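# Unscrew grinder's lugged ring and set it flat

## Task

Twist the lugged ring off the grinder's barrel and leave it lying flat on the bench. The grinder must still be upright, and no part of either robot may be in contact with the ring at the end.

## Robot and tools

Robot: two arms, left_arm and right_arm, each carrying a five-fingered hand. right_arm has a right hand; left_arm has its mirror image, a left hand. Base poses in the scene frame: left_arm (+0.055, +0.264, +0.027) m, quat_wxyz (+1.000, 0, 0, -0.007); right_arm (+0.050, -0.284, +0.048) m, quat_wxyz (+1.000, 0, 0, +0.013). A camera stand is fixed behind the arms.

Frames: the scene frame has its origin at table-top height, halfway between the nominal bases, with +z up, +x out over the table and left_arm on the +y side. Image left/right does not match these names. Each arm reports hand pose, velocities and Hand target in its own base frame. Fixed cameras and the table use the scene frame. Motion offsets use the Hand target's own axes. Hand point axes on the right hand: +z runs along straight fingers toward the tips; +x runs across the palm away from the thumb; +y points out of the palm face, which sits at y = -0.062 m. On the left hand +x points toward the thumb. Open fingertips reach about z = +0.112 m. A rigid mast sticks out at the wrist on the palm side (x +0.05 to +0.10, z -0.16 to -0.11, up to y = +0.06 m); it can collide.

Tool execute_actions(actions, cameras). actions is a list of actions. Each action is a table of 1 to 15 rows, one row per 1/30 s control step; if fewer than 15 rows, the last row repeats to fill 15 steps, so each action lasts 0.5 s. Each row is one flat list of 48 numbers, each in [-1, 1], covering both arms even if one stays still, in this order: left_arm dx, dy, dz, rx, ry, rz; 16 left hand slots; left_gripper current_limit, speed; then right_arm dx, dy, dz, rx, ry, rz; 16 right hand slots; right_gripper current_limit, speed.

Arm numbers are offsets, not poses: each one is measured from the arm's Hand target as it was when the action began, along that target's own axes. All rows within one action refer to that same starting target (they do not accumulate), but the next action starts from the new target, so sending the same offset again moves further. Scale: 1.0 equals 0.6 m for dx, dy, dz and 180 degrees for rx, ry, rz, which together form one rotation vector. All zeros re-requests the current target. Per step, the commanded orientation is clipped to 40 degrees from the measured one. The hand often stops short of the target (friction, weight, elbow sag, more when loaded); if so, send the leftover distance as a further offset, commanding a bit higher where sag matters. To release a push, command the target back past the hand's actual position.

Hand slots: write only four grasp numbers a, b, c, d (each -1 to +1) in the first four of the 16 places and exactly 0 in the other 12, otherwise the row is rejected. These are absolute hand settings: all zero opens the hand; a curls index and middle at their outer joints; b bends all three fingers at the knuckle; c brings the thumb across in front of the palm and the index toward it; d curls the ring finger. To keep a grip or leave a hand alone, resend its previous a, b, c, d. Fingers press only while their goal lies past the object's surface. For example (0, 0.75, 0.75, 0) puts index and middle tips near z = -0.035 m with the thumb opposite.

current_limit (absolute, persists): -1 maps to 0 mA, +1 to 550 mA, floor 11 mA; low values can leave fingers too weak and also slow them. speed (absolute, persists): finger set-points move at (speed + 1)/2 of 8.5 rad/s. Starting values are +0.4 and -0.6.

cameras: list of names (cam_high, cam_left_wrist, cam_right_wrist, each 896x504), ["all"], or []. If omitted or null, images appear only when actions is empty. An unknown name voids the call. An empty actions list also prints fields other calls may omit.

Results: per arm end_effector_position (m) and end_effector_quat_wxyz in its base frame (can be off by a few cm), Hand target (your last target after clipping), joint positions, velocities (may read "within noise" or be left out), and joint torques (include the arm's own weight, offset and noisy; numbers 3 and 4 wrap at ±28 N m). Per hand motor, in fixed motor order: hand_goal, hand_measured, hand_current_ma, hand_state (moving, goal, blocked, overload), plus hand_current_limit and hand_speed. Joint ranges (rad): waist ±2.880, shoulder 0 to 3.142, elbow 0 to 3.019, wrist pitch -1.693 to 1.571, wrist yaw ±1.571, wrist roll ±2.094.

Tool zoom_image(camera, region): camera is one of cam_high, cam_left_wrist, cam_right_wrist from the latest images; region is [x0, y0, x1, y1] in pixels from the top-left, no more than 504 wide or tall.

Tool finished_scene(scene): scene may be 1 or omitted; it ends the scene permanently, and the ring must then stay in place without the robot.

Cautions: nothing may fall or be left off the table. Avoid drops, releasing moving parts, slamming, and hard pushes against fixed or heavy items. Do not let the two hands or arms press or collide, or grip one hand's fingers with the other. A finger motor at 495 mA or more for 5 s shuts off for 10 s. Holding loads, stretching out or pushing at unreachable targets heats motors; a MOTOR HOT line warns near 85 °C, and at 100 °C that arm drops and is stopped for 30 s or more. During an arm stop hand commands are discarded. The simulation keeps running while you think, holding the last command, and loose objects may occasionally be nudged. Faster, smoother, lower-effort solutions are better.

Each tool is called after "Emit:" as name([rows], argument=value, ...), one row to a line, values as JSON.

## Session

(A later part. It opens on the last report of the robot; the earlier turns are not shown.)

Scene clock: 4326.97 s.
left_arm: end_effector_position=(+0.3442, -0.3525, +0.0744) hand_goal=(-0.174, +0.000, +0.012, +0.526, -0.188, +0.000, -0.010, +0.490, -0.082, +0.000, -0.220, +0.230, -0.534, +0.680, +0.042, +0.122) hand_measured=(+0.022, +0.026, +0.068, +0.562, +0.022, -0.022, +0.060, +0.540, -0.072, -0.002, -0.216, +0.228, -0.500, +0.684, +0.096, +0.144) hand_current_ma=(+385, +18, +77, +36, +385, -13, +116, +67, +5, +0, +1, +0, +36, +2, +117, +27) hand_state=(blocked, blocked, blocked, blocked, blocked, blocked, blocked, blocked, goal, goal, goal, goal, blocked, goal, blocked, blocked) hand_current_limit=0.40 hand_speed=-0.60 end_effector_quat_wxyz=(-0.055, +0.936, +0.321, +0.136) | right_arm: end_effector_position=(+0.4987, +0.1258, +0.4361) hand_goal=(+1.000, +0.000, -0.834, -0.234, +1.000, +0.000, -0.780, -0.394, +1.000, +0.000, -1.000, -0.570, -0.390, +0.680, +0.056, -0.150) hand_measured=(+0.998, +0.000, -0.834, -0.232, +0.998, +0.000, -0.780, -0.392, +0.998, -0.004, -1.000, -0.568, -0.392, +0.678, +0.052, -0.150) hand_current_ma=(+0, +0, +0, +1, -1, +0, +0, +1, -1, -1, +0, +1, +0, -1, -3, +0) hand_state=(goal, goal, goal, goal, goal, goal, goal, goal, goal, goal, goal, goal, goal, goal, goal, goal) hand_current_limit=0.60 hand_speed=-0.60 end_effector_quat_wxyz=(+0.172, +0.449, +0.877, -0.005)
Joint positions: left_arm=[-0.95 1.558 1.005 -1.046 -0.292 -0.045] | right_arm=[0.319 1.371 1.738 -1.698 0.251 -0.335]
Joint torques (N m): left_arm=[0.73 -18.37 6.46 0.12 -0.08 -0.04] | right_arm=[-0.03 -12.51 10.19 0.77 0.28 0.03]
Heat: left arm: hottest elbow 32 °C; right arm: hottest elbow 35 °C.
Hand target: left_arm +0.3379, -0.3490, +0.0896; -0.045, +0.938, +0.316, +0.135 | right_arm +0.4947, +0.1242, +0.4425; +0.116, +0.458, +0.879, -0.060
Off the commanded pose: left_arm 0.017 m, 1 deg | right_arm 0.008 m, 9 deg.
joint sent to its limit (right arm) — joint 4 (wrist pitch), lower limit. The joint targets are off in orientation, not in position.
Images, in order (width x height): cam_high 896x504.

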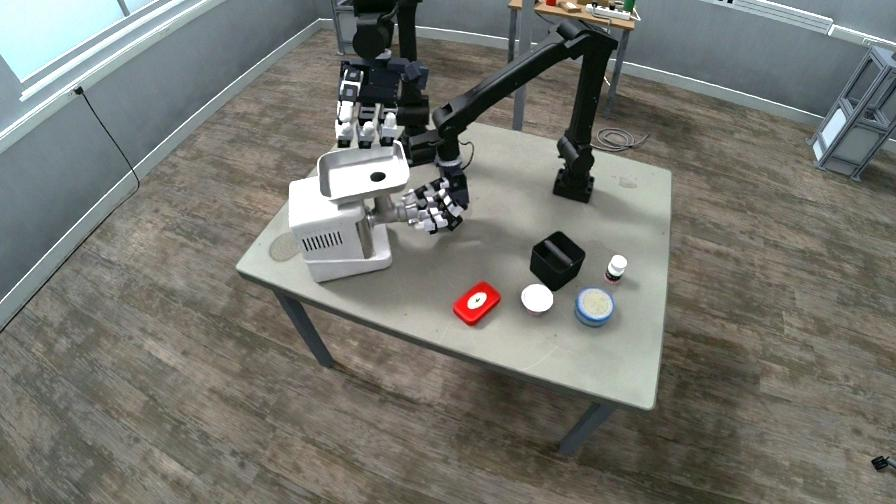

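Emit:
execute_actions([
  [[0,-0.01,0,0,0,0,0,0.1,0.75,0.5,0,0,0,0,0,0,0,0,0,0,0,0,0.4,-0.4,0,0,0,0,0,0,0.9,-0.4,0.7,1,0,0,0,0,0,0,0,0,0,0,0,0,0.6,-0.6]],
  [[0,-0.04,0,0,0,0,0,0.1,0.75,0.5,0,0,0,0,0,0,0,0,0,0,0,0,0.4,-0.4,0,0,0,0,0,0,0.9,-0.4,0.7,1,0,0,0,0,0,0,0,0,0,0,0,0,0.6,-0.6]],
  [[0.0052,0,-0.0007,0,0.0833,0,0,0.1,0.75,0.5,0,0,0,0,0,0,0,0,0,0,0,0,0.4,-0.4,0,0,0,0,0,0,0.9,-0.4,0.7,1,0,0,0,0,0,0,0,0,0,0,0,0,0.6,-0.6]],
  [[0.0052,0,-0.0007,0,0.0833,0,0,0.1,0.75,0.5,0,0,0,0,0,0,0,0,0,0,0,0,0.4,-0.4,0,0,0,0,0,0,0.9,-0.4,0.7,1,0,0,0,0,0,0,0,0,0,0,0,0,0.6,-0.6]],
  [[0.0052,0,-0.0007,0,0.0833,0,0,0.1,0.75,0.5,0,0,0,0,0,0,0,0,0,0,0,0,0.4,-0.4,0,0,0,0,0,0,0.9,-0.4,0.7,1,0,0,0,0,0,0,0,0,0,0,0,0,0.6,-0.6]],
], cameras=["cam_high"])

Emit:
zoom_image(camera="cam_high", region=[385, 180, 445, 240])

Scene clock: 4337.27 s.
left_arm: end_effector_position=(+0.3261, -0.3113, +0.0977) hand_goal=(+0.402, +0.000, +0.148, +0.720, +0.676, +0.000, +0.560, +0.926, +0.562, +0.000, -0.220, +0.170, -0.564, +0.680, +0.042, +0.078) hand_measured=(+0.406, -0.002, +0.148, +0.718, +0.674, -0.002, +0.558, +0.922, +0.564, -0.002, -0.216, +0.172, -0.570, +0.680, +0.040, +0.078) hand_current_ma=(+1, +0, +0, +0, +0, +0, +0, -1, +0, +0, +1, +1, -2, +0, -1, +0) hand_state=(goal, goal, goal, goal, goal, goal, goal, goal, goal, goal, goal, goal, goal, goal, goal, goal) hand_current_limit=0.40 hand_speed=-0.40 end_effector_quat_wxyz=(-0.161, +0.815, +0.279, +0.482) | right_arm: end_effector_position=(+0.4987, +0.1258, +0.4361) hand_goal=(+1.000, +0.000, -0.834, -0.234, +1.000, +0.000, -0.780, -0.394, +1.000, +0.000, -1.000, -0.570, -0.390, +0.680, +0.056, -0.150) hand_measured=(+0.998, +0.000, -0.834, -0.232, +0.998, +0.000, -0.780, -0.392, +0.998, -0.004, -1.000, -0.568, -0.392, +0.678, +0.052, -0.150) hand_current_ma=(+0, +0, +0, +1, -1, +0, +0, +1, -1, -1, +0, +1, +0, -1, -3, +0) hand_state=(goal, goal, goal, goal, goal, goal, goal, goal, goal, goal, goal, goal, goal, goal, goal, goal) hand_current_limit=0.60 hand_speed=-0.60 end_effector_quat_wxyz=(+0.172, +0.449, +0.877, -0.005)
Joint positions: left_arm=[-1.17 1.685 0.899 -1.206 -1.012 -0.493] | right_arm=[0.319 1.371 1.738 -1.698 0.251 -0.335]
Joint torques (N m): left_arm=[-0.09 -11.05 7.2 -0.5 -1.09 -0.31] | right_arm=[-0.03 -12.34 10.14 0.75 0.27 0.01]
Heat: left arm: hottest elbow 32 °C; right arm: hottest elbow 34 °C.
Hand target: left_arm +0.3255, -0.3207, +0.0955; -0.162, +0.815, +0.275, +0.484 | right_arm +0.4947, +0.1242, +0.4425; +0.116, +0.458, +0.879, -0.060
Off the commanded pose: left_arm 0.010 m, 0 deg | right_arm 0.008 m, 9 deg.
joint sent to its limit (right arm) — joint 4 (wrist pitch), lower limit. The joint targets are off in orientation, not in position.
Images, in order (width x height): cam_high 896x504.

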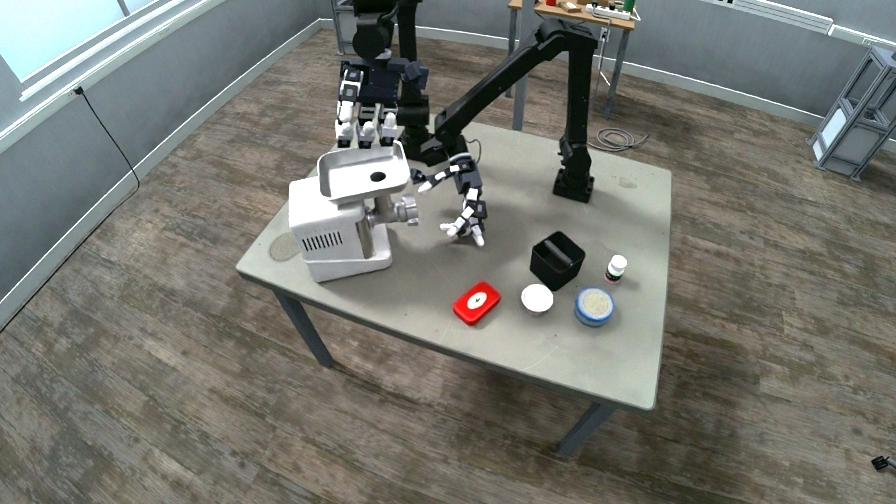

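Scaled by 8.400 from the camera's 896x504 image, which has a finer 1280x720 frame.

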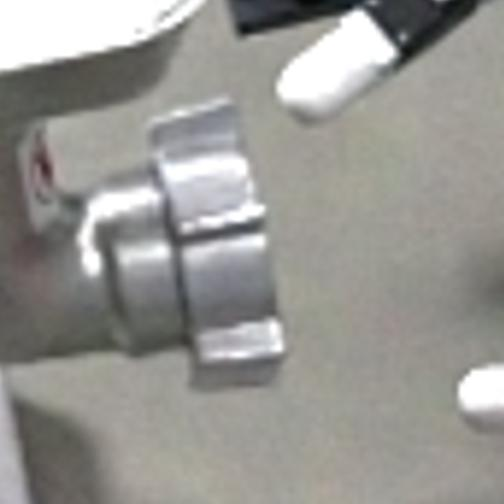

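Emit:
execute_actions([
  [[0,0.034,0,0,0,0,0,0.1,0.75,0.5,0,0,0,0,0,0,0,0,0,0,0,0,0.4,-0.4,0,0,0,0,0,0,0.9,-0.4,0.7,1,0,0,0,0,0,0,0,0,0,0,0,0,0.6,-0.6]],
  [[0,0.034,0,0,0,0,0,0.1,0.75,0.5,0,0,0,0,0,0,0,0,0,0,0,0,0.4,-0.4,0,0,0,0,0,0,0.9,-0.4,0.7,1,0,0,0,0,0,0,0,0,0,0,0,0,0.6,-0.6]],
  [[0,0.031,0,0,0,0,0.05,0.15,0.75,0.5,0,0,0,0,0,0,0,0,0,0,0,0,0.4,-0.4,0,0,0,0,0,0,0.9,-0.4,0.7,1,0,0,0,0,0,0,0,0,0,0,0,0,0.6,-0.6]],
  [[0,0,0,0,0,0,0.15,0.35,0.75,0.5,0,0,0,0,0,0,0,0,0,0,0,0,0.4,-0.5,0,0,0,0,0,0,0.9,-0.4,0.7,1,0,0,0,0,0,0,0,0,0,0,0,0,0.6,-0.6]],
  [[0,0,0,0,0,0,0.3,0.55,0.75,0.5,0,0,0,0,0,0,0,0,0,0,0,0,0.4,-0.6,0,0,0,0,0,0,0.9,-0.4,0.7,1,0,0,0,0,0,0,0,0,0,0,0,0,0.6,-0.6]],
  [[-0.0042,-0.005,-0.0003,0,-0.066,0,0.3,0.55,0.75,0.5,0,0,0,0,0,0,0,0,0,0,0,0,0.4,-0.6,0,0,0,0,0,0,0.9,-0.4,0.7,1,0,0,0,0,0,0,0,0,0,0,0,0,0.6,-0.6]],
  [[-0.0042,0,-0.0003,0,-0.066,0,0.3,0.55,0.75,0.5,0,0,0,0,0,0,0,0,0,0,0,0,0.4,-0.6,0,0,0,0,0,0,0.9,-0.4,0.7,1,0,0,0,0,0,0,0,0,0,0,0,0,0.6,-0.6]],
], cameras=["cam_high"])

Emit:
zoom_image(camera="cam_high", region=[385, 180, 445, 240])

Scene clock: 4350.07 s.
left_arm: end_effector_position=(+0.3558, -0.3564, +0.0809) hand_goal=(-0.174, +0.000, +0.012, +0.526, -0.188, +0.000, -0.010, +0.490, -0.082, +0.000, -0.220, +0.230, -0.534, +0.680, +0.042, +0.122) hand_measured=(+0.038, +0.018, +0.062, +0.556, +0.034, -0.020, +0.050, +0.526, -0.072, -0.002, -0.216, +0.228, -0.498, +0.686, +0.096, +0.142) hand_current_ma=(+385, +9, +64, +27, +385, -11, +89, +37, +5, +0, +1, +0, +38, +2, +114, +24) hand_state=(blocked, goal, blocked, blocked, blocked, goal, blocked, blocked, goal, goal, goal, goal, blocked, goal, blocked, blocked) hand_current_limit=0.40 hand_speed=-0.60 end_effector_quat_wxyz=(-0.121, +0.891, +0.313, +0.306) | right_arm: end_effector_position=(+0.4987, +0.1258, +0.4361) hand_goal=(+1.000, +0.000, -0.834, -0.234, +1.000, +0.000, -0.780, -0.394, +1.000, +0.000, -1.000, -0.570, -0.390, +0.680, +0.056, -0.150) hand_measured=(+0.998, +0.000, -0.834, -0.232, +0.998, +0.000, -0.780, -0.392, +0.998, -0.004, -1.000, -0.568, -0.392, +0.678, +0.052, -0.150) hand_current_ma=(+0, +0, +0, +1, -1, +0, +0, +1, -1, -1, +0, +1, +0, -1, -3, +0) hand_state=(goal, goal, goal, goal, goal, goal, goal, goal, goal, goal, goal, goal, goal, goal, goal, goal) hand_current_limit=0.60 hand_speed=-0.60 end_effector_quat_wxyz=(+0.172, +0.449, +0.877, -0.005)
Joint positions: left_arm=[-1.063 1.672 1.05 -1.112 -0.654 -0.225] | right_arm=[0.319 1.371 1.738 -1.698 0.251 -0.335]
Joint torques (N m): left_arm=[1.08 -17.32 7.5 1.16 -0.6 0.15] | right_arm=[0.44 -12.28 10.06 0.76 0.27 0.03]
Heat: left arm: hottest elbow 32 °C; right arm: hottest elbow 34 °C.
Hand target: left_arm +0.3571, -0.3676, +0.0916; -0.102, +0.897, +0.303, +0.306 | right_arm +0.4947, +0.1242, +0.4425; +0.116, +0.458, +0.879, -0.060
Off the commanded pose: left_arm 0.016 m, 3 deg | right_arm 0.008 m, 9 deg.
joint sent to its limit (right arm) — joint 4 (wrist pitch), lower limit. The joint targets are off in orientation, not in position.
Images, in order (width x height): cam_high 896x504.

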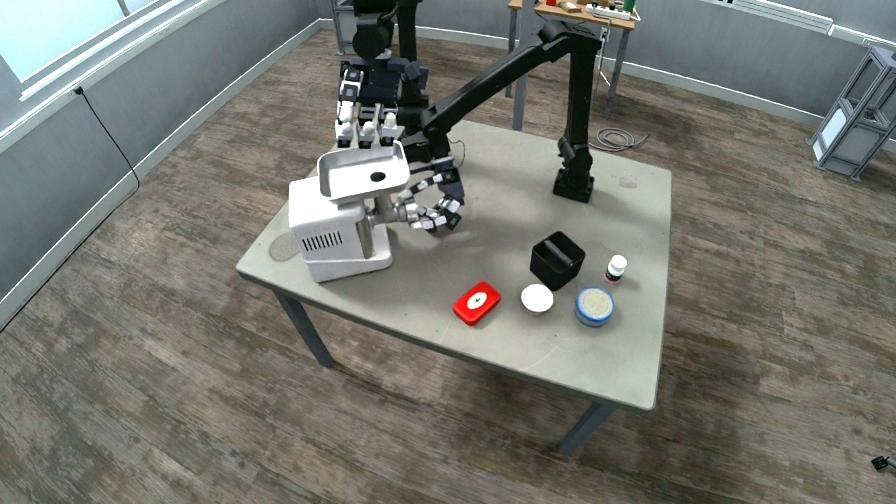

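Scaled by 8.400 from the camera's 896x504 image, which has a finer 1280x720 frame.

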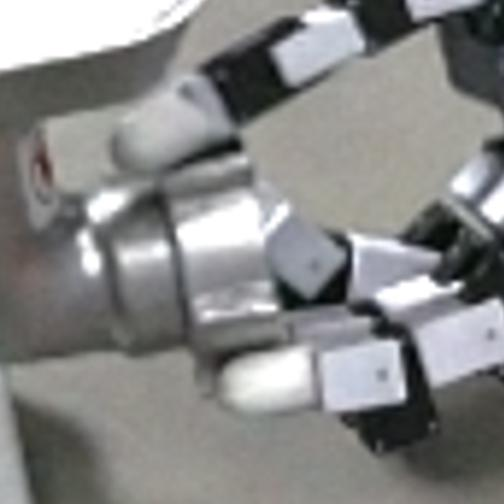

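Emit:
execute_actions([
  [[-0.004,-0.008,-0.0003,0,-0.061,0,0.3,0.55,0.75,0.5,0,0,0,0,0,0,0,0,0,0,0,0,0.4,-0.6,0,0,0,0,0,0,0.9,-0.4,0.7,1,0,0,0,0,0,0,0,0,0,0,0,0,0.6,-0.6]],
  [[-0.004,-0.008,-0.0003,0,-0.061,0,0.3,0.55,0.75,0.5,0,0,0,0,0,0,0,0,0,0,0,0,0.4,-0.6,0,0,0,0,0,0,0.9,-0.4,0.7,1,0,0,0,0,0,0,0,0,0,0,0,0,0.6,-0.6]],
  [[0,-0.03,0,0,0,0,0.3,0.55,0.75,0.5,0,0,0,0,0,0,0,0,0,0,0,0,0.4,-0.6,0,0,0,0,0,0,0.9,-0.4,0.7,1,0,0,0,0,0,0,0,0,0,0,0,0,0.6,-0.6]],
], cameras=["cam_high"])

Emit:
zoom_image(camera="cam_high", region=[385, 180, 445, 240])

Scene clock: 4356.00 s.
left_arm: end_effector_position=(+0.3415, -0.3504, +0.0737) hand_goal=(-0.174, +0.000, +0.012, +0.526, -0.188, +0.000, -0.010, +0.490, -0.082, +0.000, -0.220, +0.230, -0.534, +0.680, +0.042, +0.122) hand_measured=(+0.030, +0.024, +0.068, +0.562, +0.022, -0.022, +0.052, +0.532, -0.072, -0.002, -0.216, +0.228, -0.494, +0.686, +0.100, +0.146) hand_current_ma=(+385, +15, +80, +36, +385, -12, +93, +49, +5, +0, +1, +0, +47, +2, +128, +31) hand_state=(blocked, blocked, blocked, blocked, blocked, blocked, blocked, blocked, goal, goal, goal, goal, blocked, goal, blocked, blocked) hand_current_limit=0.40 hand_speed=-0.60 end_effector_quat_wxyz=(-0.055, +0.937, +0.321, +0.129) | right_arm: end_effector_position=(+0.4987, +0.1258, +0.4361) hand_goal=(+1.000, +0.000, -0.834, -0.234, +1.000, +0.000, -0.780, -0.394, +1.000, +0.000, -1.000, -0.570, -0.390, +0.680, +0.056, -0.150) hand_measured=(+0.998, +0.000, -0.834, -0.232, +0.998, +0.000, -0.780, -0.392, +0.998, -0.004, -1.000, -0.568, -0.392, +0.678, +0.052, -0.150) hand_current_ma=(+0, +0, +0, +1, -1, +0, +0, +1, -1, -1, +0, +1, +0, -1, -3, +0) hand_state=(goal, goal, goal, goal, goal, goal, goal, goal, goal, goal, goal, goal, goal, goal, goal, goal) hand_current_limit=0.60 hand_speed=-0.60 end_effector_quat_wxyz=(+0.172, +0.449, +0.877, -0.005)
Joint positions: left_arm=[-0.947 1.551 0.998 -1.05 -0.279 -0.041] | right_arm=[0.319 1.371 1.738 -1.698 0.251 -0.335]
Joint torques (N m): left_arm=[0.79 -17.96 6.79 0.31 -0.1 -0.03] | right_arm=[0.38 -12.45 10.24 0.76 0.26 0]
Heat: left arm: hottest elbow 32 °C; right arm: hottest elbow 34 °C.
Hand target: left_arm +0.3370, -0.3482, +0.0892; -0.043, +0.939, +0.317, +0.129 | right_arm +0.4947, +0.1242, +0.4425; +0.116, +0.458, +0.879, -0.060
Off the commanded pose: left_arm 0.016 m, 2 deg | right_arm 0.008 m, 9 deg.
joint sent to its limit (right arm) — joint 4 (wrist pitch), lower limit. The joint targets are off in orientation, not in position.
Images, in order (width x height): cam_high 896x504.

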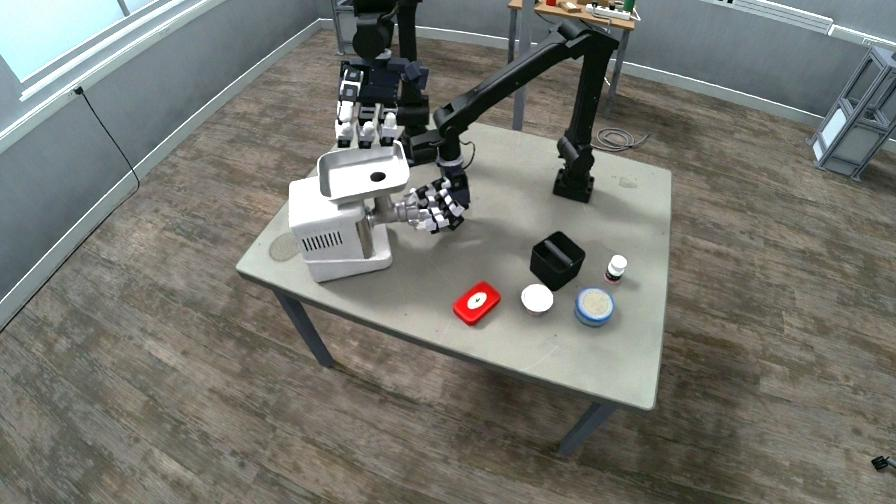

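Scaled by 8.400 from the camera's 896x504 image, which has a finer 1280x720 frame.

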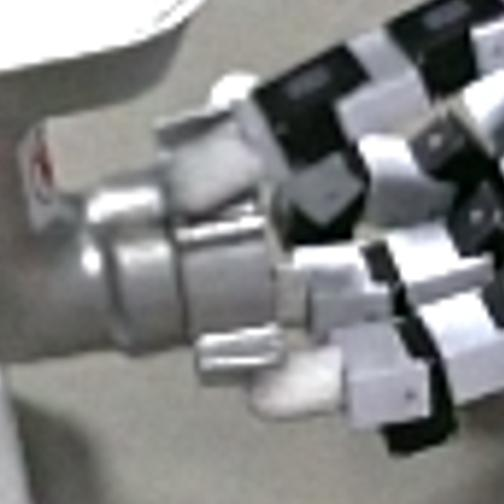

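Emit:
execute_actions([
  [[0,-0.01,0,0,0,0,0,0.1,0.75,0.5,0,0,0,0,0,0,0,0,0,0,0,0,0.4,-0.4,0,0,0,0,0,0,0.9,-0.4,0.7,1,0,0,0,0,0,0,0,0,0,0,0,0,0.6,-0.6]],
  [[0,-0.037,0,0,0,0,0,0.1,0.75,0.5,0,0,0,0,0,0,0,0,0,0,0,0,0.4,-0.4,0,0,0,0,0,0,0.9,-0.4,0.7,1,0,0,0,0,0,0,0,0,0,0,0,0,0.6,-0.6]],
  [[0.0052,0,-0.0007,0,0.0833,0,0,0.1,0.75,0.5,0,0,0,0,0,0,0,0,0,0,0,0,0.4,-0.4,0,0,0,0,0,0,0.9,-0.4,0.7,1,0,0,0,0,0,0,0,0,0,0,0,0,0.6,-0.6]],
  [[0.0052,0,-0.0007,0,0.0833,0,0,0.1,0.75,0.5,0,0,0,0,0,0,0,0,0,0,0,0,0.4,-0.4,0,0,0,0,0,0,0.9,-0.4,0.7,1,0,0,0,0,0,0,0,0,0,0,0,0,0.6,-0.6]],
  [[0.0052,0,-0.0007,0,0.0833,0,0,0.1,0.75,0.5,0,0,0,0,0,0,0,0,0,0,0,0,0.4,-0.4,0,0,0,0,0,0,0.9,-0.4,0.7,1,0,0,0,0,0,0,0,0,0,0,0,0,0.6,-0.6]],
  [[0,0.032,0,0,0,0,0,0.1,0.75,0.5,0,0,0,0,0,0,0,0,0,0,0,0,0.4,-0.4,0,0,0,0,0,0,0.9,-0.4,0.7,1,0,0,0,0,0,0,0,0,0,0,0,0,0.6,-0.6]],
  [[0,0.032,0,0,0,0,0,0.1,0.75,0.5,0,0,0,0,0,0,0,0,0,0,0,0,0.4,-0.4,0,0,0,0,0,0,0.9,-0.4,0.7,1,0,0,0,0,0,0,0,0,0,0,0,0,0.6,-0.6]],
  [[0,0.03,0,0,0,0,0.05,0.15,0.75,0.5,0,0,0,0,0,0,0,0,0,0,0,0,0.4,-0.4,0,0,0,0,0,0,0.9,-0.4,0.7,1,0,0,0,0,0,0,0,0,0,0,0,0,0.6,-0.6]],
], cameras=["cam_high"])

Emit:
zoom_image(camera="cam_high", region=[385, 180, 445, 240])

Scene clock: 4369.53 s.
left_arm: end_effector_position=(+0.3499, -0.3603, +0.0977) hand_goal=(+0.340, +0.000, +0.118, +0.682, +0.576, +0.000, +0.470, +0.852, +0.492, +0.000, -0.220, +0.176, -0.560, +0.680, +0.042, +0.080) hand_measured=(+0.346, -0.002, +0.122, +0.686, +0.578, -0.002, +0.472, +0.856, +0.498, -0.002, -0.216, +0.174, -0.568, +0.680, +0.042, +0.078) hand_current_ma=(+2, +0, +1, +1, +0, +0, +0, +1, +2, +0, +1, +0, -4, +0, +0, +0) hand_state=(goal, goal, goal, goal, goal, goal, goal, goal, goal, goal, goal, goal, goal, goal, goal, goal) hand_current_limit=0.40 hand_speed=-0.40 end_effector_quat_wxyz=(-0.153, +0.819, +0.275, +0.480) | right_arm: end_effector_position=(+0.4987, +0.1258, +0.4361) hand_goal=(+1.000, +0.000, -0.834, -0.234, +1.000, +0.000, -0.780, -0.394, +1.000, +0.000, -1.000, -0.570, -0.390, +0.680, +0.056, -0.150) hand_measured=(+0.998, +0.000, -0.834, -0.232, +0.998, +0.000, -0.780, -0.392, +0.998, -0.004, -1.000, -0.568, -0.392, +0.678, +0.052, -0.150) hand_current_ma=(+0, +0, +0, +1, -1, +0, +0, +1, -1, -1, +0, +1, +0, -1, -3, +0) hand_state=(goal, goal, goal, goal, goal, goal, goal, goal, goal, goal, goal, goal, goal, goal, goal, goal) hand_current_limit=0.60 hand_speed=-0.60 end_effector_quat_wxyz=(+0.172, +0.449, +0.877, -0.005)
Joint positions: left_arm=[-1.161 1.779 1.045 -1.209 -1.014 -0.446] | right_arm=[0.319 1.371 1.738 -1.698 0.251 -0.335]
Joint torques (N m): left_arm=[2.55 -12.45 8.54 -0.35 -1.07 -0.12] | right_arm=[-0.26 -12.57 10.18 0.77 0.28 0.01]
Heat: left arm: hottest elbow 31 °C; right arm: hottest elbow 34 °C.
Hand target: left_arm +0.3598, -0.3662, +0.0951; -0.161, +0.818, +0.276, +0.478 | right_arm +0.4947, +0.1242, +0.4425; +0.116, +0.458, +0.879, -0.060
Off the commanded pose: left_arm 0.012 m, 1 deg | right_arm 0.008 m, 9 deg.
joint sent to its limit (right arm) — joint 4 (wrist pitch), lower limit. The joint targets are off in orientation, not in position.
Images, in order (width x height): cam_high 896x504.

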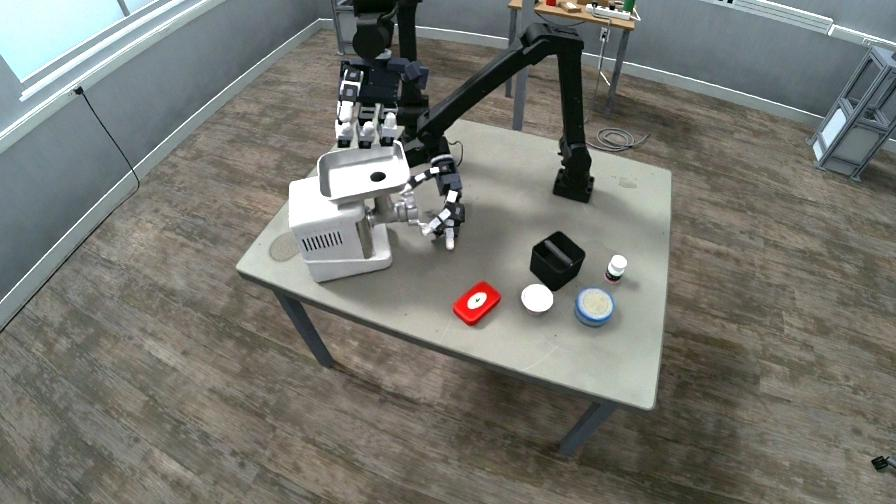

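Scaled by 8.400 from the camera's 896x504 image, which has a finer 1280x720 frame.

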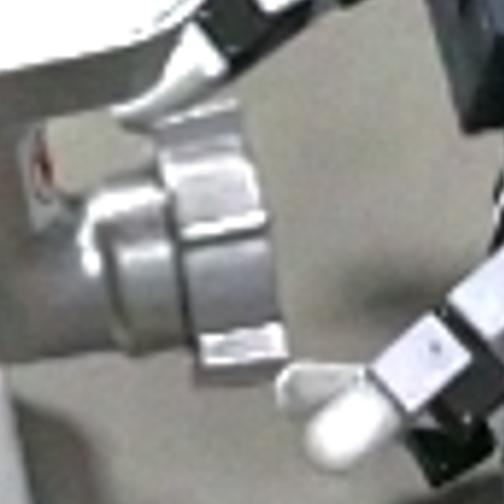

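Emit:
execute_actions([
  [[0,0,0,0,0,0,0.15,0.35,0.75,0.5,0,0,0,0,0,0,0,0,0,0,0,0,0.4,-0.5,0,0,0,0,0,0,0.9,-0.4,0.7,1,0,0,0,0,0,0,0,0,0,0,0,0,0.6,-0.6]],
  [[0,0,0,0,0,0,0.3,0.55,0.75,0.5,0,0,0,0,0,0,0,0,0,0,0,0,0.4,-0.6,0,0,0,0,0,0,0.9,-0.4,0.7,1,0,0,0,0,0,0,0,0,0,0,0,0,0.6,-0.6]],
  [[-0.0042,-0.004,-0.0003,0,-0.066,0,0.3,0.55,0.75,0.5,0,0,0,0,0,0,0,0,0,0,0,0,0.4,-0.6,0,0,0,0,0,0,0.9,-0.4,0.7,1,0,0,0,0,0,0,0,0,0,0,0,0,0.6,-0.6]],
  [[-0.0042,-0.004,-0.0003,0,-0.066,0,0.3,0.55,0.75,0.5,0,0,0,0,0,0,0,0,0,0,0,0,0.4,-0.6,0,0,0,0,0,0,0.9,-0.4,0.7,1,0,0,0,0,0,0,0,0,0,0,0,0,0.6,-0.6]],
  [[-0.004,-0.006,-0.0003,0,-0.061,0,0.3,0.55,0.75,0.5,0,0,0,0,0,0,0,0,0,0,0,0,0.4,-0.6,0,0,0,0,0,0,0.9,-0.4,0.7,1,0,0,0,0,0,0,0,0,0,0,0,0,0.6,-0.6]],
  [[-0.004,-0.006,-0.0003,0,-0.061,0,0.3,0.55,0.75,0.5,0,0,0,0,0,0,0,0,0,0,0,0,0.4,-0.6,0,0,0,0,0,0,0.9,-0.4,0.7,1,0,0,0,0,0,0,0,0,0,0,0,0,0.6,-0.6]],
  [[0,-0.025,0,0,0,0,0.3,0.55,0.75,0.5,0,0,0,0,0,0,0,0,0,0,0,0,0.4,-0.6,0,0,0,0,0,0,0.9,-0.4,0.7,1,0,0,0,0,0,0,0,0,0,0,0,0,0.6,-0.6]],
], cameras=["cam_high"])

Emit:
zoom_image(camera="cam_high", region=[385, 180, 445, 240])

Scene clock: 4380.80 s.
left_arm: end_effector_position=(+0.3338, -0.3463, +0.0782) hand_goal=(-0.174, +0.000, +0.012, +0.526, -0.188, +0.000, -0.010, +0.490, -0.082, +0.000, -0.220, +0.230, -0.534, +0.680, +0.042, +0.122) hand_measured=(+0.024, +0.016, +0.060, +0.556, +0.012, -0.026, +0.054, +0.528, -0.070, -0.002, -0.216, +0.228, -0.490, +0.686, +0.106, +0.150) hand_current_ma=(+385, +7, +62, +28, +385, -17, +99, +42, +6, +0, +1, +0, +55, +2, +156, +38) hand_state=(blocked, goal, blocked, blocked, blocked, blocked, blocked, blocked, goal, goal, goal, goal, blocked, goal, blocked, blocked) hand_current_limit=0.40 hand_speed=-0.60 end_effector_quat_wxyz=(-0.056, +0.940, +0.316, +0.118) | right_arm: end_effector_position=(+0.4987, +0.1258, +0.4361) hand_goal=(+1.000, +0.000, -0.834, -0.234, +1.000, +0.000, -0.780, -0.394, +1.000, +0.000, -1.000, -0.570, -0.390, +0.680, +0.056, -0.150) hand_measured=(+0.998, +0.000, -0.834, -0.232, +0.998, +0.000, -0.780, -0.392, +0.998, -0.004, -1.000, -0.568, -0.392, +0.678, +0.052, -0.150) hand_current_ma=(+0, +0, +0, +1, -1, +0, +0, +1, -1, -1, +0, +1, +0, -1, -3, +0) hand_state=(goal, goal, goal, goal, goal, goal, goal, goal, goal, goal, goal, goal, goal, goal, goal, goal) hand_current_limit=0.60 hand_speed=-0.60 end_effector_quat_wxyz=(+0.172, +0.449, +0.877, -0.005)
Joint positions: left_arm=[-0.947 1.526 0.989 -1.073 -0.26 -0.029] | right_arm=[0.319 1.371 1.738 -1.698 0.251 -0.335]
Joint torques (N m): left_arm=[1.61 -15.09 7.6 0.96 -0.31 -0.05] | right_arm=[-0.09 -12.4 10.14 0.76 0.28 0]
Heat: left arm: hottest elbow 32 °C; right arm: hottest elbow 34 °C.
Hand target: left_arm +0.3376, -0.3492, +0.0890; -0.041, +0.940, +0.317, +0.123 | right_arm +0.4947, +0.1242, +0.4425; +0.116, +0.458, +0.879, -0.060
Off the commanded pose: left_arm 0.012 m, 2 deg | right_arm 0.008 m, 9 deg.
joint sent to its limit (right arm) — joint 4 (wrist pitch), lower limit. The joint targets are off in orientation, not in position.
Images, in order (width x height): cam_high 896x504.

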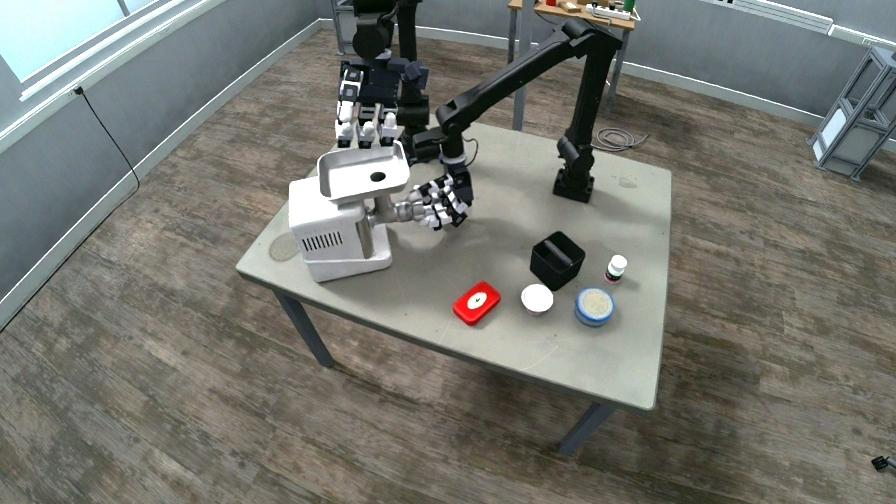

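Scaled by 8.400 from the camera's 896x504 image, which has a finer 1280x720 frame.

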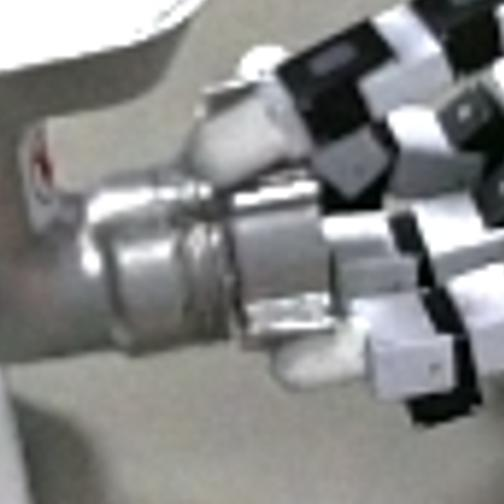

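Emit:
execute_actions([
  [[0,0,0,0,0,0,0.32,0.6,0.75,0.5,0,0,0,0,0,0,0,0,0,0,0,0,0.7,-0.6,0,0,0,0,0,0,0.9,-0.4,0.7,1,0,0,0,0,0,0,0,0,0,0,0,0,0.6,-0.6]],
  [[0,-0.025,0,0,0,0,0.32,0.6,0.75,0.5,0,0,0,0,0,0,0,0,0,0,0,0,0.7,-0.6,0,0,0,0,0,0,0.9,-0.4,0.7,1,0,0,0,0,0,0,0,0,0,0,0,0,0.6,-0.6]],
], cameras=["cam_high","cam_left_wrist"])

Emit:
zoom_image(camera="cam_high", region=[385, 170, 475, 250])

Scene clock: 4409.70 s.
left_arm: end_effector_position=(+0.3250, -0.3342, +0.0780) hand_goal=(-0.240, +0.000, +0.010, +0.516, -0.280, +0.000, -0.052, +0.462, -0.156, +0.000, -0.220, +0.238, -0.532, +0.680, +0.042, +0.130) hand_measured=(+0.004, +0.014, +0.060, +0.556, +0.006, -0.028, +0.034, +0.516, -0.136, -0.002, -0.216, +0.236, -0.490, +0.684, +0.118, +0.160) hand_current_ma=(+467, +6, +66, +45, +467, -19, +160, +77, +15, +0, +1, +0, +50, +2, +200, +46) hand_state=(blocked, goal, blocked, blocked, blocked, blocked, blocked, blocked, blocked, goal, goal, goal, blocked, goal, blocked, blocked) hand_current_limit=0.70 hand_speed=-0.60 end_effector_quat_wxyz=(-0.057, +0.940, +0.315, +0.118) | right_arm: end_effector_position=(+0.4987, +0.1258, +0.4361) hand_goal=(+1.000, +0.000, -0.834, -0.234, +1.000, +0.000, -0.780, -0.394, +1.000, +0.000, -1.000, -0.570, -0.390, +0.680, +0.056, -0.150) hand_measured=(+0.998, +0.000, -0.834, -0.232, +0.998, +0.000, -0.780, -0.392, +0.998, -0.004, -1.000, -0.568, -0.392, +0.678, +0.052, -0.150) hand_current_ma=(+0, +0, +0, +1, -1, +0, +0, +1, -1, -1, +0, +1, +0, -1, -3, +0) hand_state=(goal, goal, goal, goal, goal, goal, goal, goal, goal, goal, goal, goal, goal, goal, goal, goal) hand_current_limit=0.60 hand_speed=-0.60 end_effector_quat_wxyz=(+0.172, +0.449, +0.877, -0.005)
Joint positions: left_arm=[-0.947 1.49 0.949 -1.07 -0.26 -0.028] | right_arm=[0.319 1.371 1.738 -1.698 0.251 -0.335]
Joint torques (N m): left_arm=[1.08 -14.74 7.54 1.03 -0.28 -0.1] | right_arm=[0.09 -12.28 10.15 0.75 0.27 0.01]
Heat: left arm: hottest elbow 32 °C; right arm: hottest elbow 34 °C.
Hand target: left_arm +0.3285, -0.3373, +0.0889; -0.041, +0.940, +0.317, +0.123 | right_arm +0.4947, +0.1242, +0.4425; +0.116, +0.458, +0.879, -0.060
Off the commanded pose: left_arm 0.012 m, 2 deg | right_arm 0.008 m, 9 deg.
joint sent to its limit (right arm) — joint 4 (wrist pitch), lower limit. The joint targets are off in orientation, not in position.
Images, in order (width x height): cam_high 896x504, cam_left_wrist 896x504.

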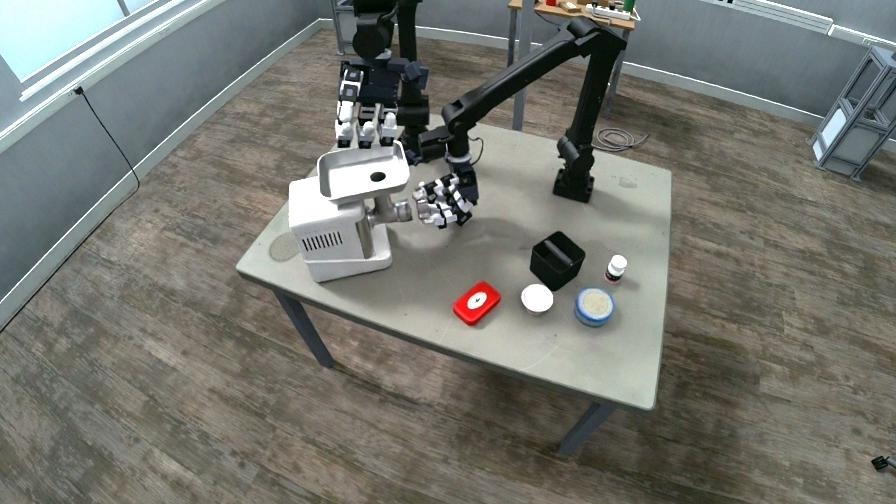

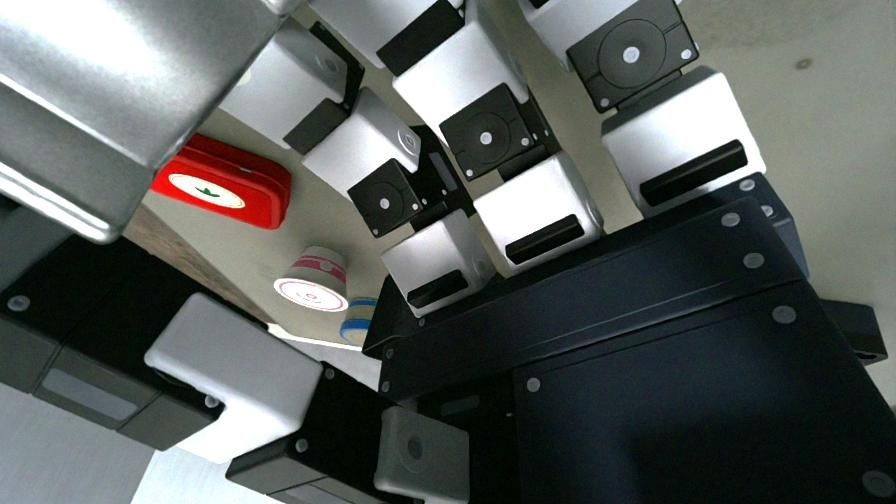

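Scaled by 5.600 from the camera's 896x504 image, which has a finer 1280x720 frame.

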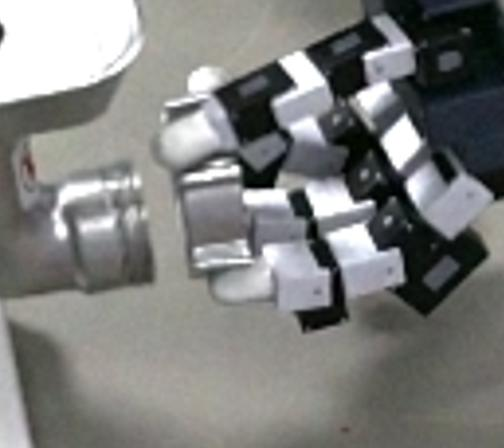

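Emit:
execute_actions([
  [[0.006,-0.04,-0.0243,0,0,0,0.32,0.6,0.75,0.5,0,0,0,0,0,0,0,0,0,0,0,0,0.7,-0.6,0,0,0,0,0,0,0.9,-0.4,0.7,1,0,0,0,0,0,0,0,0,0,0,0,0,0.6,-0.6]],
  [[0.006,-0.05,-0.0243,0,0,0,0.32,0.6,0.75,0.5,0,0,0,0,0,0,0,0,0,0,0,0,0.7,-0.6,0,0,0,0,0,0,0.9,-0.4,0.7,1,0,0,0,0,0,0,0,0,0,0,0,0,0.6,-0.6]],
  [[0.006,-0.05,-0.0243,0,0,0,0.32,0.6,0.75,0.5,0,0,0,0,0,0,0,0,0,0,0,0,0.7,-0.6,0,0,0,0,0,0,0.9,-0.4,0.7,1,0,0,0,0,0,0,0,0,0,0,0,0,0.6,-0.6]],
], cameras=["cam_high","cam_left_wrist"])

Emit:
zoom_image(camera="cam_high", region=[385, 150, 505, 250])

Scene clock: 4417.20 s.
left_arm: end_effector_position=(+0.2787, -0.2699, +0.1281) hand_goal=(-0.240, +0.000, +0.010, +0.516, -0.280, +0.000, -0.052, +0.462, -0.156, +0.000, -0.220, +0.238, -0.532, +0.680, +0.042, +0.130) hand_measured=(+0.004, +0.014, +0.060, +0.556, +0.006, -0.028, +0.034, +0.516, -0.136, -0.002, -0.216, +0.236, -0.490, +0.684, +0.118, +0.160) hand_current_ma=(+468, +6, +66, +45, +468, -19, +160, +77, +15, +0, +1, +0, +50, +1, +205, +46) hand_state=(blocked, goal, blocked, blocked, blocked, blocked, blocked, blocked, goal, goal, goal, goal, blocked, goal, blocked, blocked) hand_current_limit=0.70 hand_speed=-0.60 end_effector_quat_wxyz=(-0.046, +0.940, +0.317, +0.121) | right_arm: end_effector_position=(+0.4987, +0.1258, +0.4361) hand_goal=(+1.000, +0.000, -0.834, -0.234, +1.000, +0.000, -0.780, -0.394, +1.000, +0.000, -1.000, -0.570, -0.390, +0.680, +0.056, -0.150) hand_measured=(+0.998, +0.000, -0.834, -0.232, +0.998, +0.000, -0.780, -0.392, +0.998, -0.004, -1.000, -0.568, -0.392, +0.678, +0.052, -0.150) hand_current_ma=(+0, +0, +0, +1, -1, +0, +0, +1, -1, -1, +0, +1, +0, -1, -3, +0) hand_state=(goal, goal, goal, goal, goal, goal, goal, goal, goal, goal, goal, goal, goal, goal, goal, goal) hand_current_limit=0.60 hand_speed=-0.60 end_effector_quat_wxyz=(+0.172, +0.449, +0.877, -0.005)
Joint positions: left_arm=[-0.947 1.198 0.814 -1.202 -0.26 -0.028] | right_arm=[0.319 1.371 1.738 -1.698 0.251 -0.335]
Joint torques (N m): left_arm=[0.26 -9.47 8.29 0.4 -0.29 -0.19] | right_arm=[0.09 -12.22 10.21 0.79 0.27 0]
Heat: left arm: hottest elbow 32 °C; right arm: hottest elbow 34 °C.
Hand target: left_arm +0.2769, -0.2709, +0.1338; -0.041, +0.940, +0.317, +0.123 | right_arm +0.4947, +0.1242, +0.4425; +0.116, +0.458, +0.879, -0.060
Off the commanded pose: left_arm 0.006 m, 1 deg | right_arm 0.008 m, 9 deg.
joint sent to its limit (right arm) — joint 4 (wrist pitch), lower limit. The joint targets are off in orientation, not in position.
Images, in order (width x height): cam_high 896x504, cam_left_wrist 896x504.

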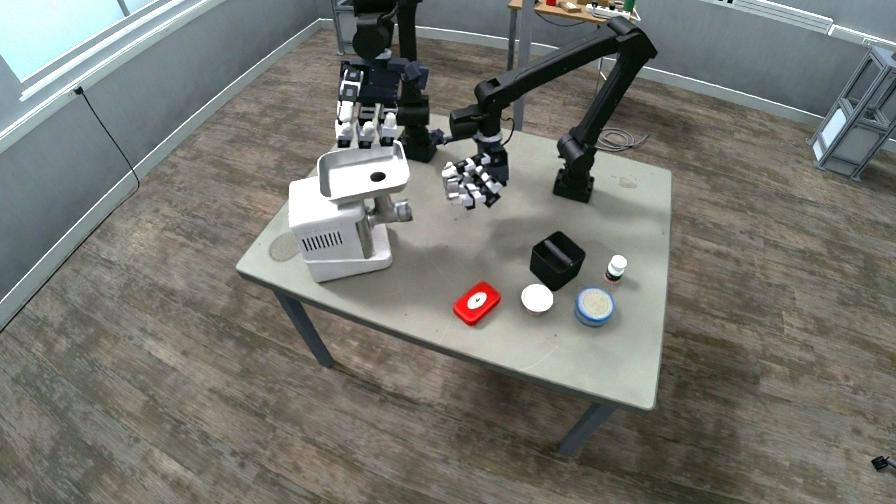

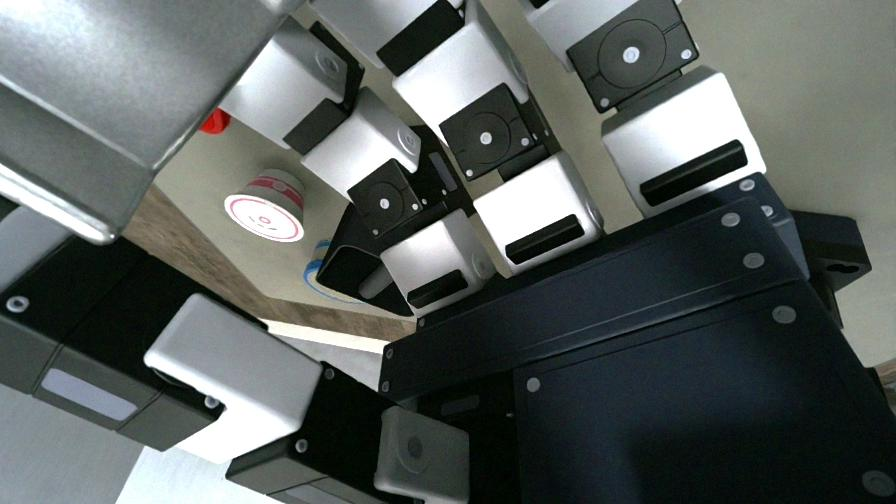

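Scaled by 4.200 from the camera's 896x504 image, which has a finer 1280x720 frame.

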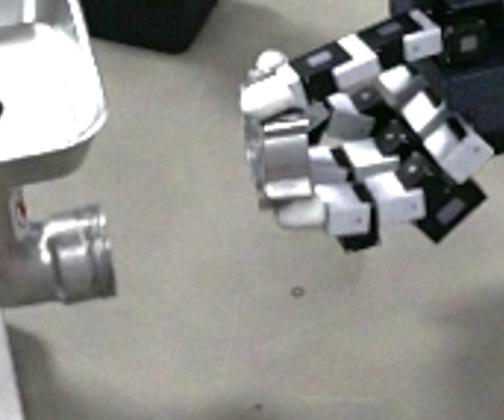

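Emit:
execute_actions([
  [[0.0028,-0.0287,0.0075,0.03455,0.03455,0.0553,0.32,0.6,0.75,0.5,0,0,0,0,0,0,0,0,0,0,0,0,0.7,-0.6,0,0,0,0,0,0,0.9,-0.4,0.7,1,0,0,0,0,0,0,0,0,0,0,0,0,0.6,-0.6]],
  [[-0.0031,-0.0277,0.0106,0.03455,0.03455,0.0553,0.32,0.6,0.75,0.5,0,0,0,0,0,0,0,0,0,0,0,0,0.7,-0.6,0,0,0,0,0,0,0.9,-0.4,0.7,1,0,0,0,0,0,0,0,0,0,0,0,0,0.6,-0.6]],
  [[-0.009,-0.0253,0.0128,0.03455,0.03455,0.0553,0.32,0.6,0.75,0.5,0,0,0,0,0,0,0,0,0,0,0,0,0.7,-0.6,0,0,0,0,0,0,0.9,-0.4,0.7,1,0,0,0,0,0,0,0,0,0,0,0,0,0.6,-0.6]],
], cameras=["cam_high","cam_left_wrist"])

Emit:
zoom_image(camera="cam_high", region=[420, 120, 580, 250])

Scene clock: 4464.43 s.
left_arm: end_effector_position=(+0.2532, -0.2186, +0.1205) hand_goal=(-0.240, +0.000, +0.010, +0.516, -0.280, +0.000, -0.052, +0.462, -0.156, +0.000, -0.220, +0.238, -0.532, +0.680, +0.042, +0.130) hand_measured=(-0.002, +0.012, +0.060, +0.556, +0.000, -0.030, +0.034, +0.516, -0.142, -0.002, -0.216, +0.236, -0.490, +0.682, +0.124, +0.160) hand_current_ma=(+468, +4, +66, +45, +468, -22, +160, +77, +9, +0, +1, +0, +50, +0, +228, +47) hand_state=(blocked, goal, blocked, blocked, blocked, blocked, blocked, blocked, goal, goal, goal, goal, blocked, goal, blocked, blocked) hand_current_limit=0.70 hand_speed=-0.60 end_effector_quat_wxyz=(-0.268, +0.939, +0.080, +0.203) | right_arm: end_effector_position=(+0.4987, +0.1258, +0.4361) hand_goal=(+1.000, +0.000, -0.834, -0.234, +1.000, +0.000, -0.780, -0.394, +1.000, +0.000, -1.000, -0.570, -0.390, +0.680, +0.056, -0.150) hand_measured=(+0.998, +0.000, -0.834, -0.232, +0.998, +0.000, -0.780, -0.392, +0.998, -0.004, -1.000, -0.568, -0.392, +0.678, +0.052, -0.150) hand_current_ma=(+0, +0, +0, +1, -1, +0, +0, +1, -1, -1, +0, +1, +0, -1, -3, +0) hand_state=(goal, goal, goal, goal, goal, goal, goal, goal, goal, goal, goal, goal, goal, goal, goal, goal) hand_current_limit=0.60 hand_speed=-0.60 end_effector_quat_wxyz=(+0.172, +0.449, +0.877, -0.005)
Joint positions: left_arm=[-1.006 1.232 0.814 -1.489 -0.608 0.289] | right_arm=[0.319 1.371 1.738 -1.698 0.251 -0.335]
Joint torques (N m): left_arm=[-0.21 -6.77 8.47 -0.18 -0.72 -0.19] | right_arm=[0.15 -12.51 10.09 0.8 0.28 0.01]
Heat: left arm: hottest elbow 31 °C; right arm: hottest elbow 34 °C.
Hand target: left_arm +0.2524, -0.2247, +0.1220; -0.270, +0.938, +0.071, +0.205 | right_arm +0.4947, +0.1242, +0.4425; +0.116, +0.458, +0.879, -0.060
Off the commanded pose: left_arm 0.006 m, 1 deg | right_arm 0.008 m, 9 deg.
joint sent to its limit (right arm) — joint 4 (wrist pitch), lower limit. The joint targets are off in orientation, not in position.
Images, in order (width x height): cam_high 896x504, cam_left_wrist 896x504.

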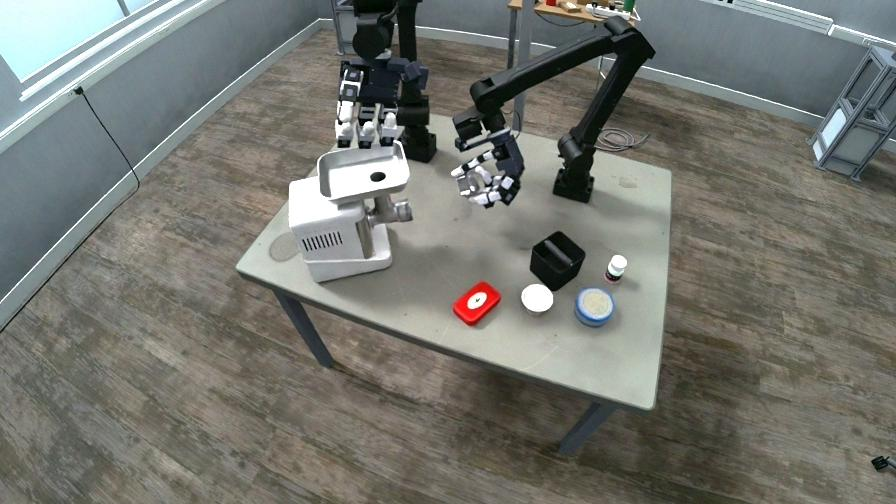

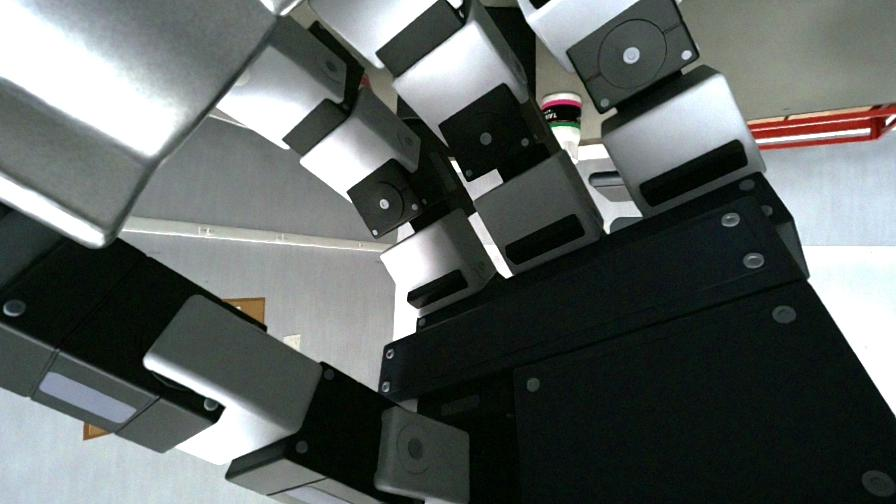

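Scaled by 3.150 from the camera's 896x504 image, which has a finer 1280x720 frame.

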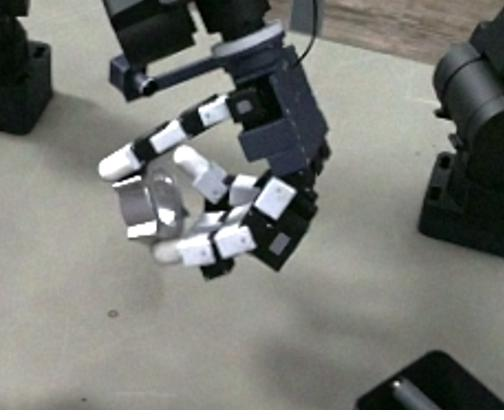

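Emit:
execute_actions([
  [[-0.0145,-0.0218,0.014,0.03455,0.03455,0.0553,0.32,0.6,0.75,0.5,0,0,0,0,0,0,0,0,0,0,0,0,0.7,-0.6,0,0,0,0,0,0,0.9,-0.4,0.7,1,0,0,0,0,0,0,0,0,0,0,0,0,0.6,-0.6]],
  [[-0.0195,-0.0173,0.0143,0.03455,0.03455,0.0553,0.32,0.6,0.75,0.5,0,0,0,0,0,0,0,0,0,0,0,0,0.7,-0.6,0,0,0,0,0,0,0.9,-0.4,0.7,1,0,0,0,0,0,0,0,0,0,0,0,0,0.6,-0.6]],
], cameras=["cam_high"])

Emit:
zoom_image(camera="cam_high", region=[420, 120, 580, 250])

Scene clock: 4471.80 s.
left_arm: end_effector_position=(+0.2394, -0.1928, +0.1163) hand_goal=(-0.240, +0.000, +0.010, +0.516, -0.280, +0.000, -0.052, +0.462, -0.156, +0.000, -0.220, +0.238, -0.532, +0.680, +0.042, +0.130) hand_measured=(-0.008, +0.010, +0.060, +0.556, -0.006, -0.032, +0.034, +0.516, -0.148, -0.002, -0.216, +0.236, -0.490, +0.680, +0.128, +0.160) hand_current_ma=(+468, +4, +66, +45, +467, -23, +160, +77, +4, +0, +1, +0, +50, +0, +251, +47) hand_state=(blocked, goal, blocked, blocked, blocked, blocked, blocked, blocked, goal, goal, goal, goal, blocked, goal, blocked, blocked) hand_current_limit=0.70 hand_speed=-0.60 end_effector_quat_wxyz=(-0.399, +0.879, -0.087, +0.247) | right_arm: end_effector_position=(+0.4987, +0.1258, +0.4361) hand_goal=(+1.000, +0.000, -0.834, -0.234, +1.000, +0.000, -0.780, -0.394, +1.000, +0.000, -1.000, -0.570, -0.390, +0.680, +0.056, -0.150) hand_measured=(+0.998, +0.000, -0.834, -0.232, +0.998, +0.000, -0.780, -0.392, +0.998, -0.004, -1.000, -0.568, -0.392, +0.678, +0.052, -0.150) hand_current_ma=(+0, +0, +0, +1, -1, +0, +0, +1, -1, -1, +0, +1, +0, -1, -3, +0) hand_state=(goal, goal, goal, goal, goal, goal, goal, goal, goal, goal, goal, goal, goal, goal, goal, goal) hand_current_limit=0.60 hand_speed=-0.60 end_effector_quat_wxyz=(+0.172, +0.449, +0.877, -0.005)
Joint positions: left_arm=[-1.082 1.276 0.782 -1.627 -0.855 0.431] | right_arm=[0.319 1.371 1.738 -1.698 0.251 -0.335]
Joint torques (N m): left_arm=[-0.5 -6.71 6.83 -0.81 -0.83 -0.23] | right_arm=[-0.09 -12.51 10.11 0.73 0.28 0]
Heat: left arm: hottest elbow 31 °C; right arm: hottest elbow 34 °C.
Hand target: left_arm +0.2359, -0.1941, +0.1142; -0.407, +0.874, -0.099, +0.246 | right_arm +0.4947, +0.1242, +0.4425; +0.116, +0.458, +0.879, -0.060
Off the commanded pose: left_arm 0.004 m, 2 deg | right_arm 0.008 m, 9 deg.
joint sent to its limit (right arm) — joint 4 (wrist pitch), lower limit. The joint targets are off in orientation, not in position.
Images, in order (width x height): cam_high 896x504.

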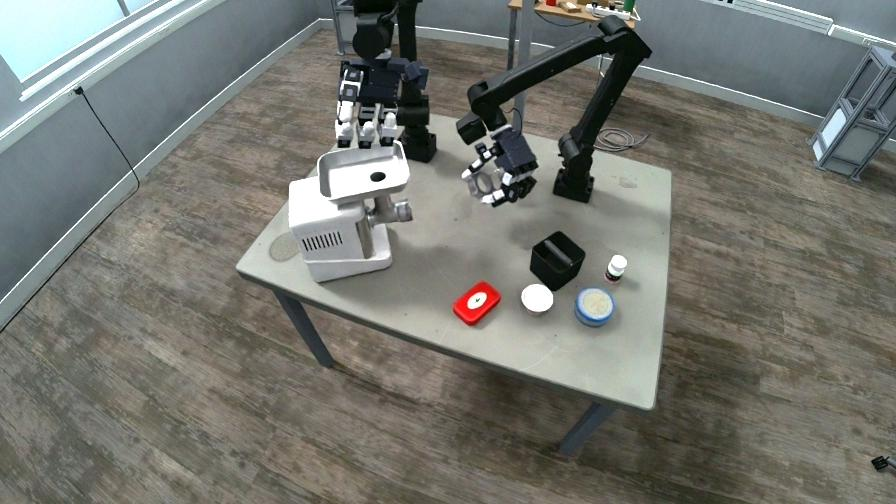

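Scaled by 3.150 from the camera's 896x504 image, which has a finer 1280x720 frame.

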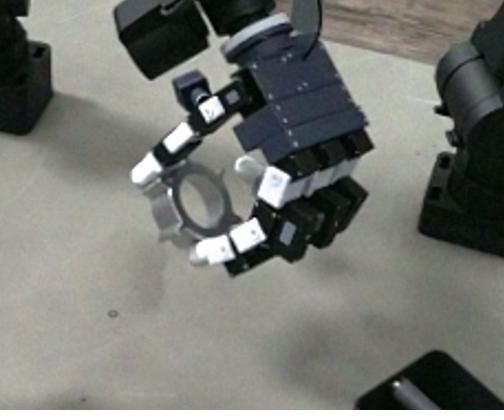

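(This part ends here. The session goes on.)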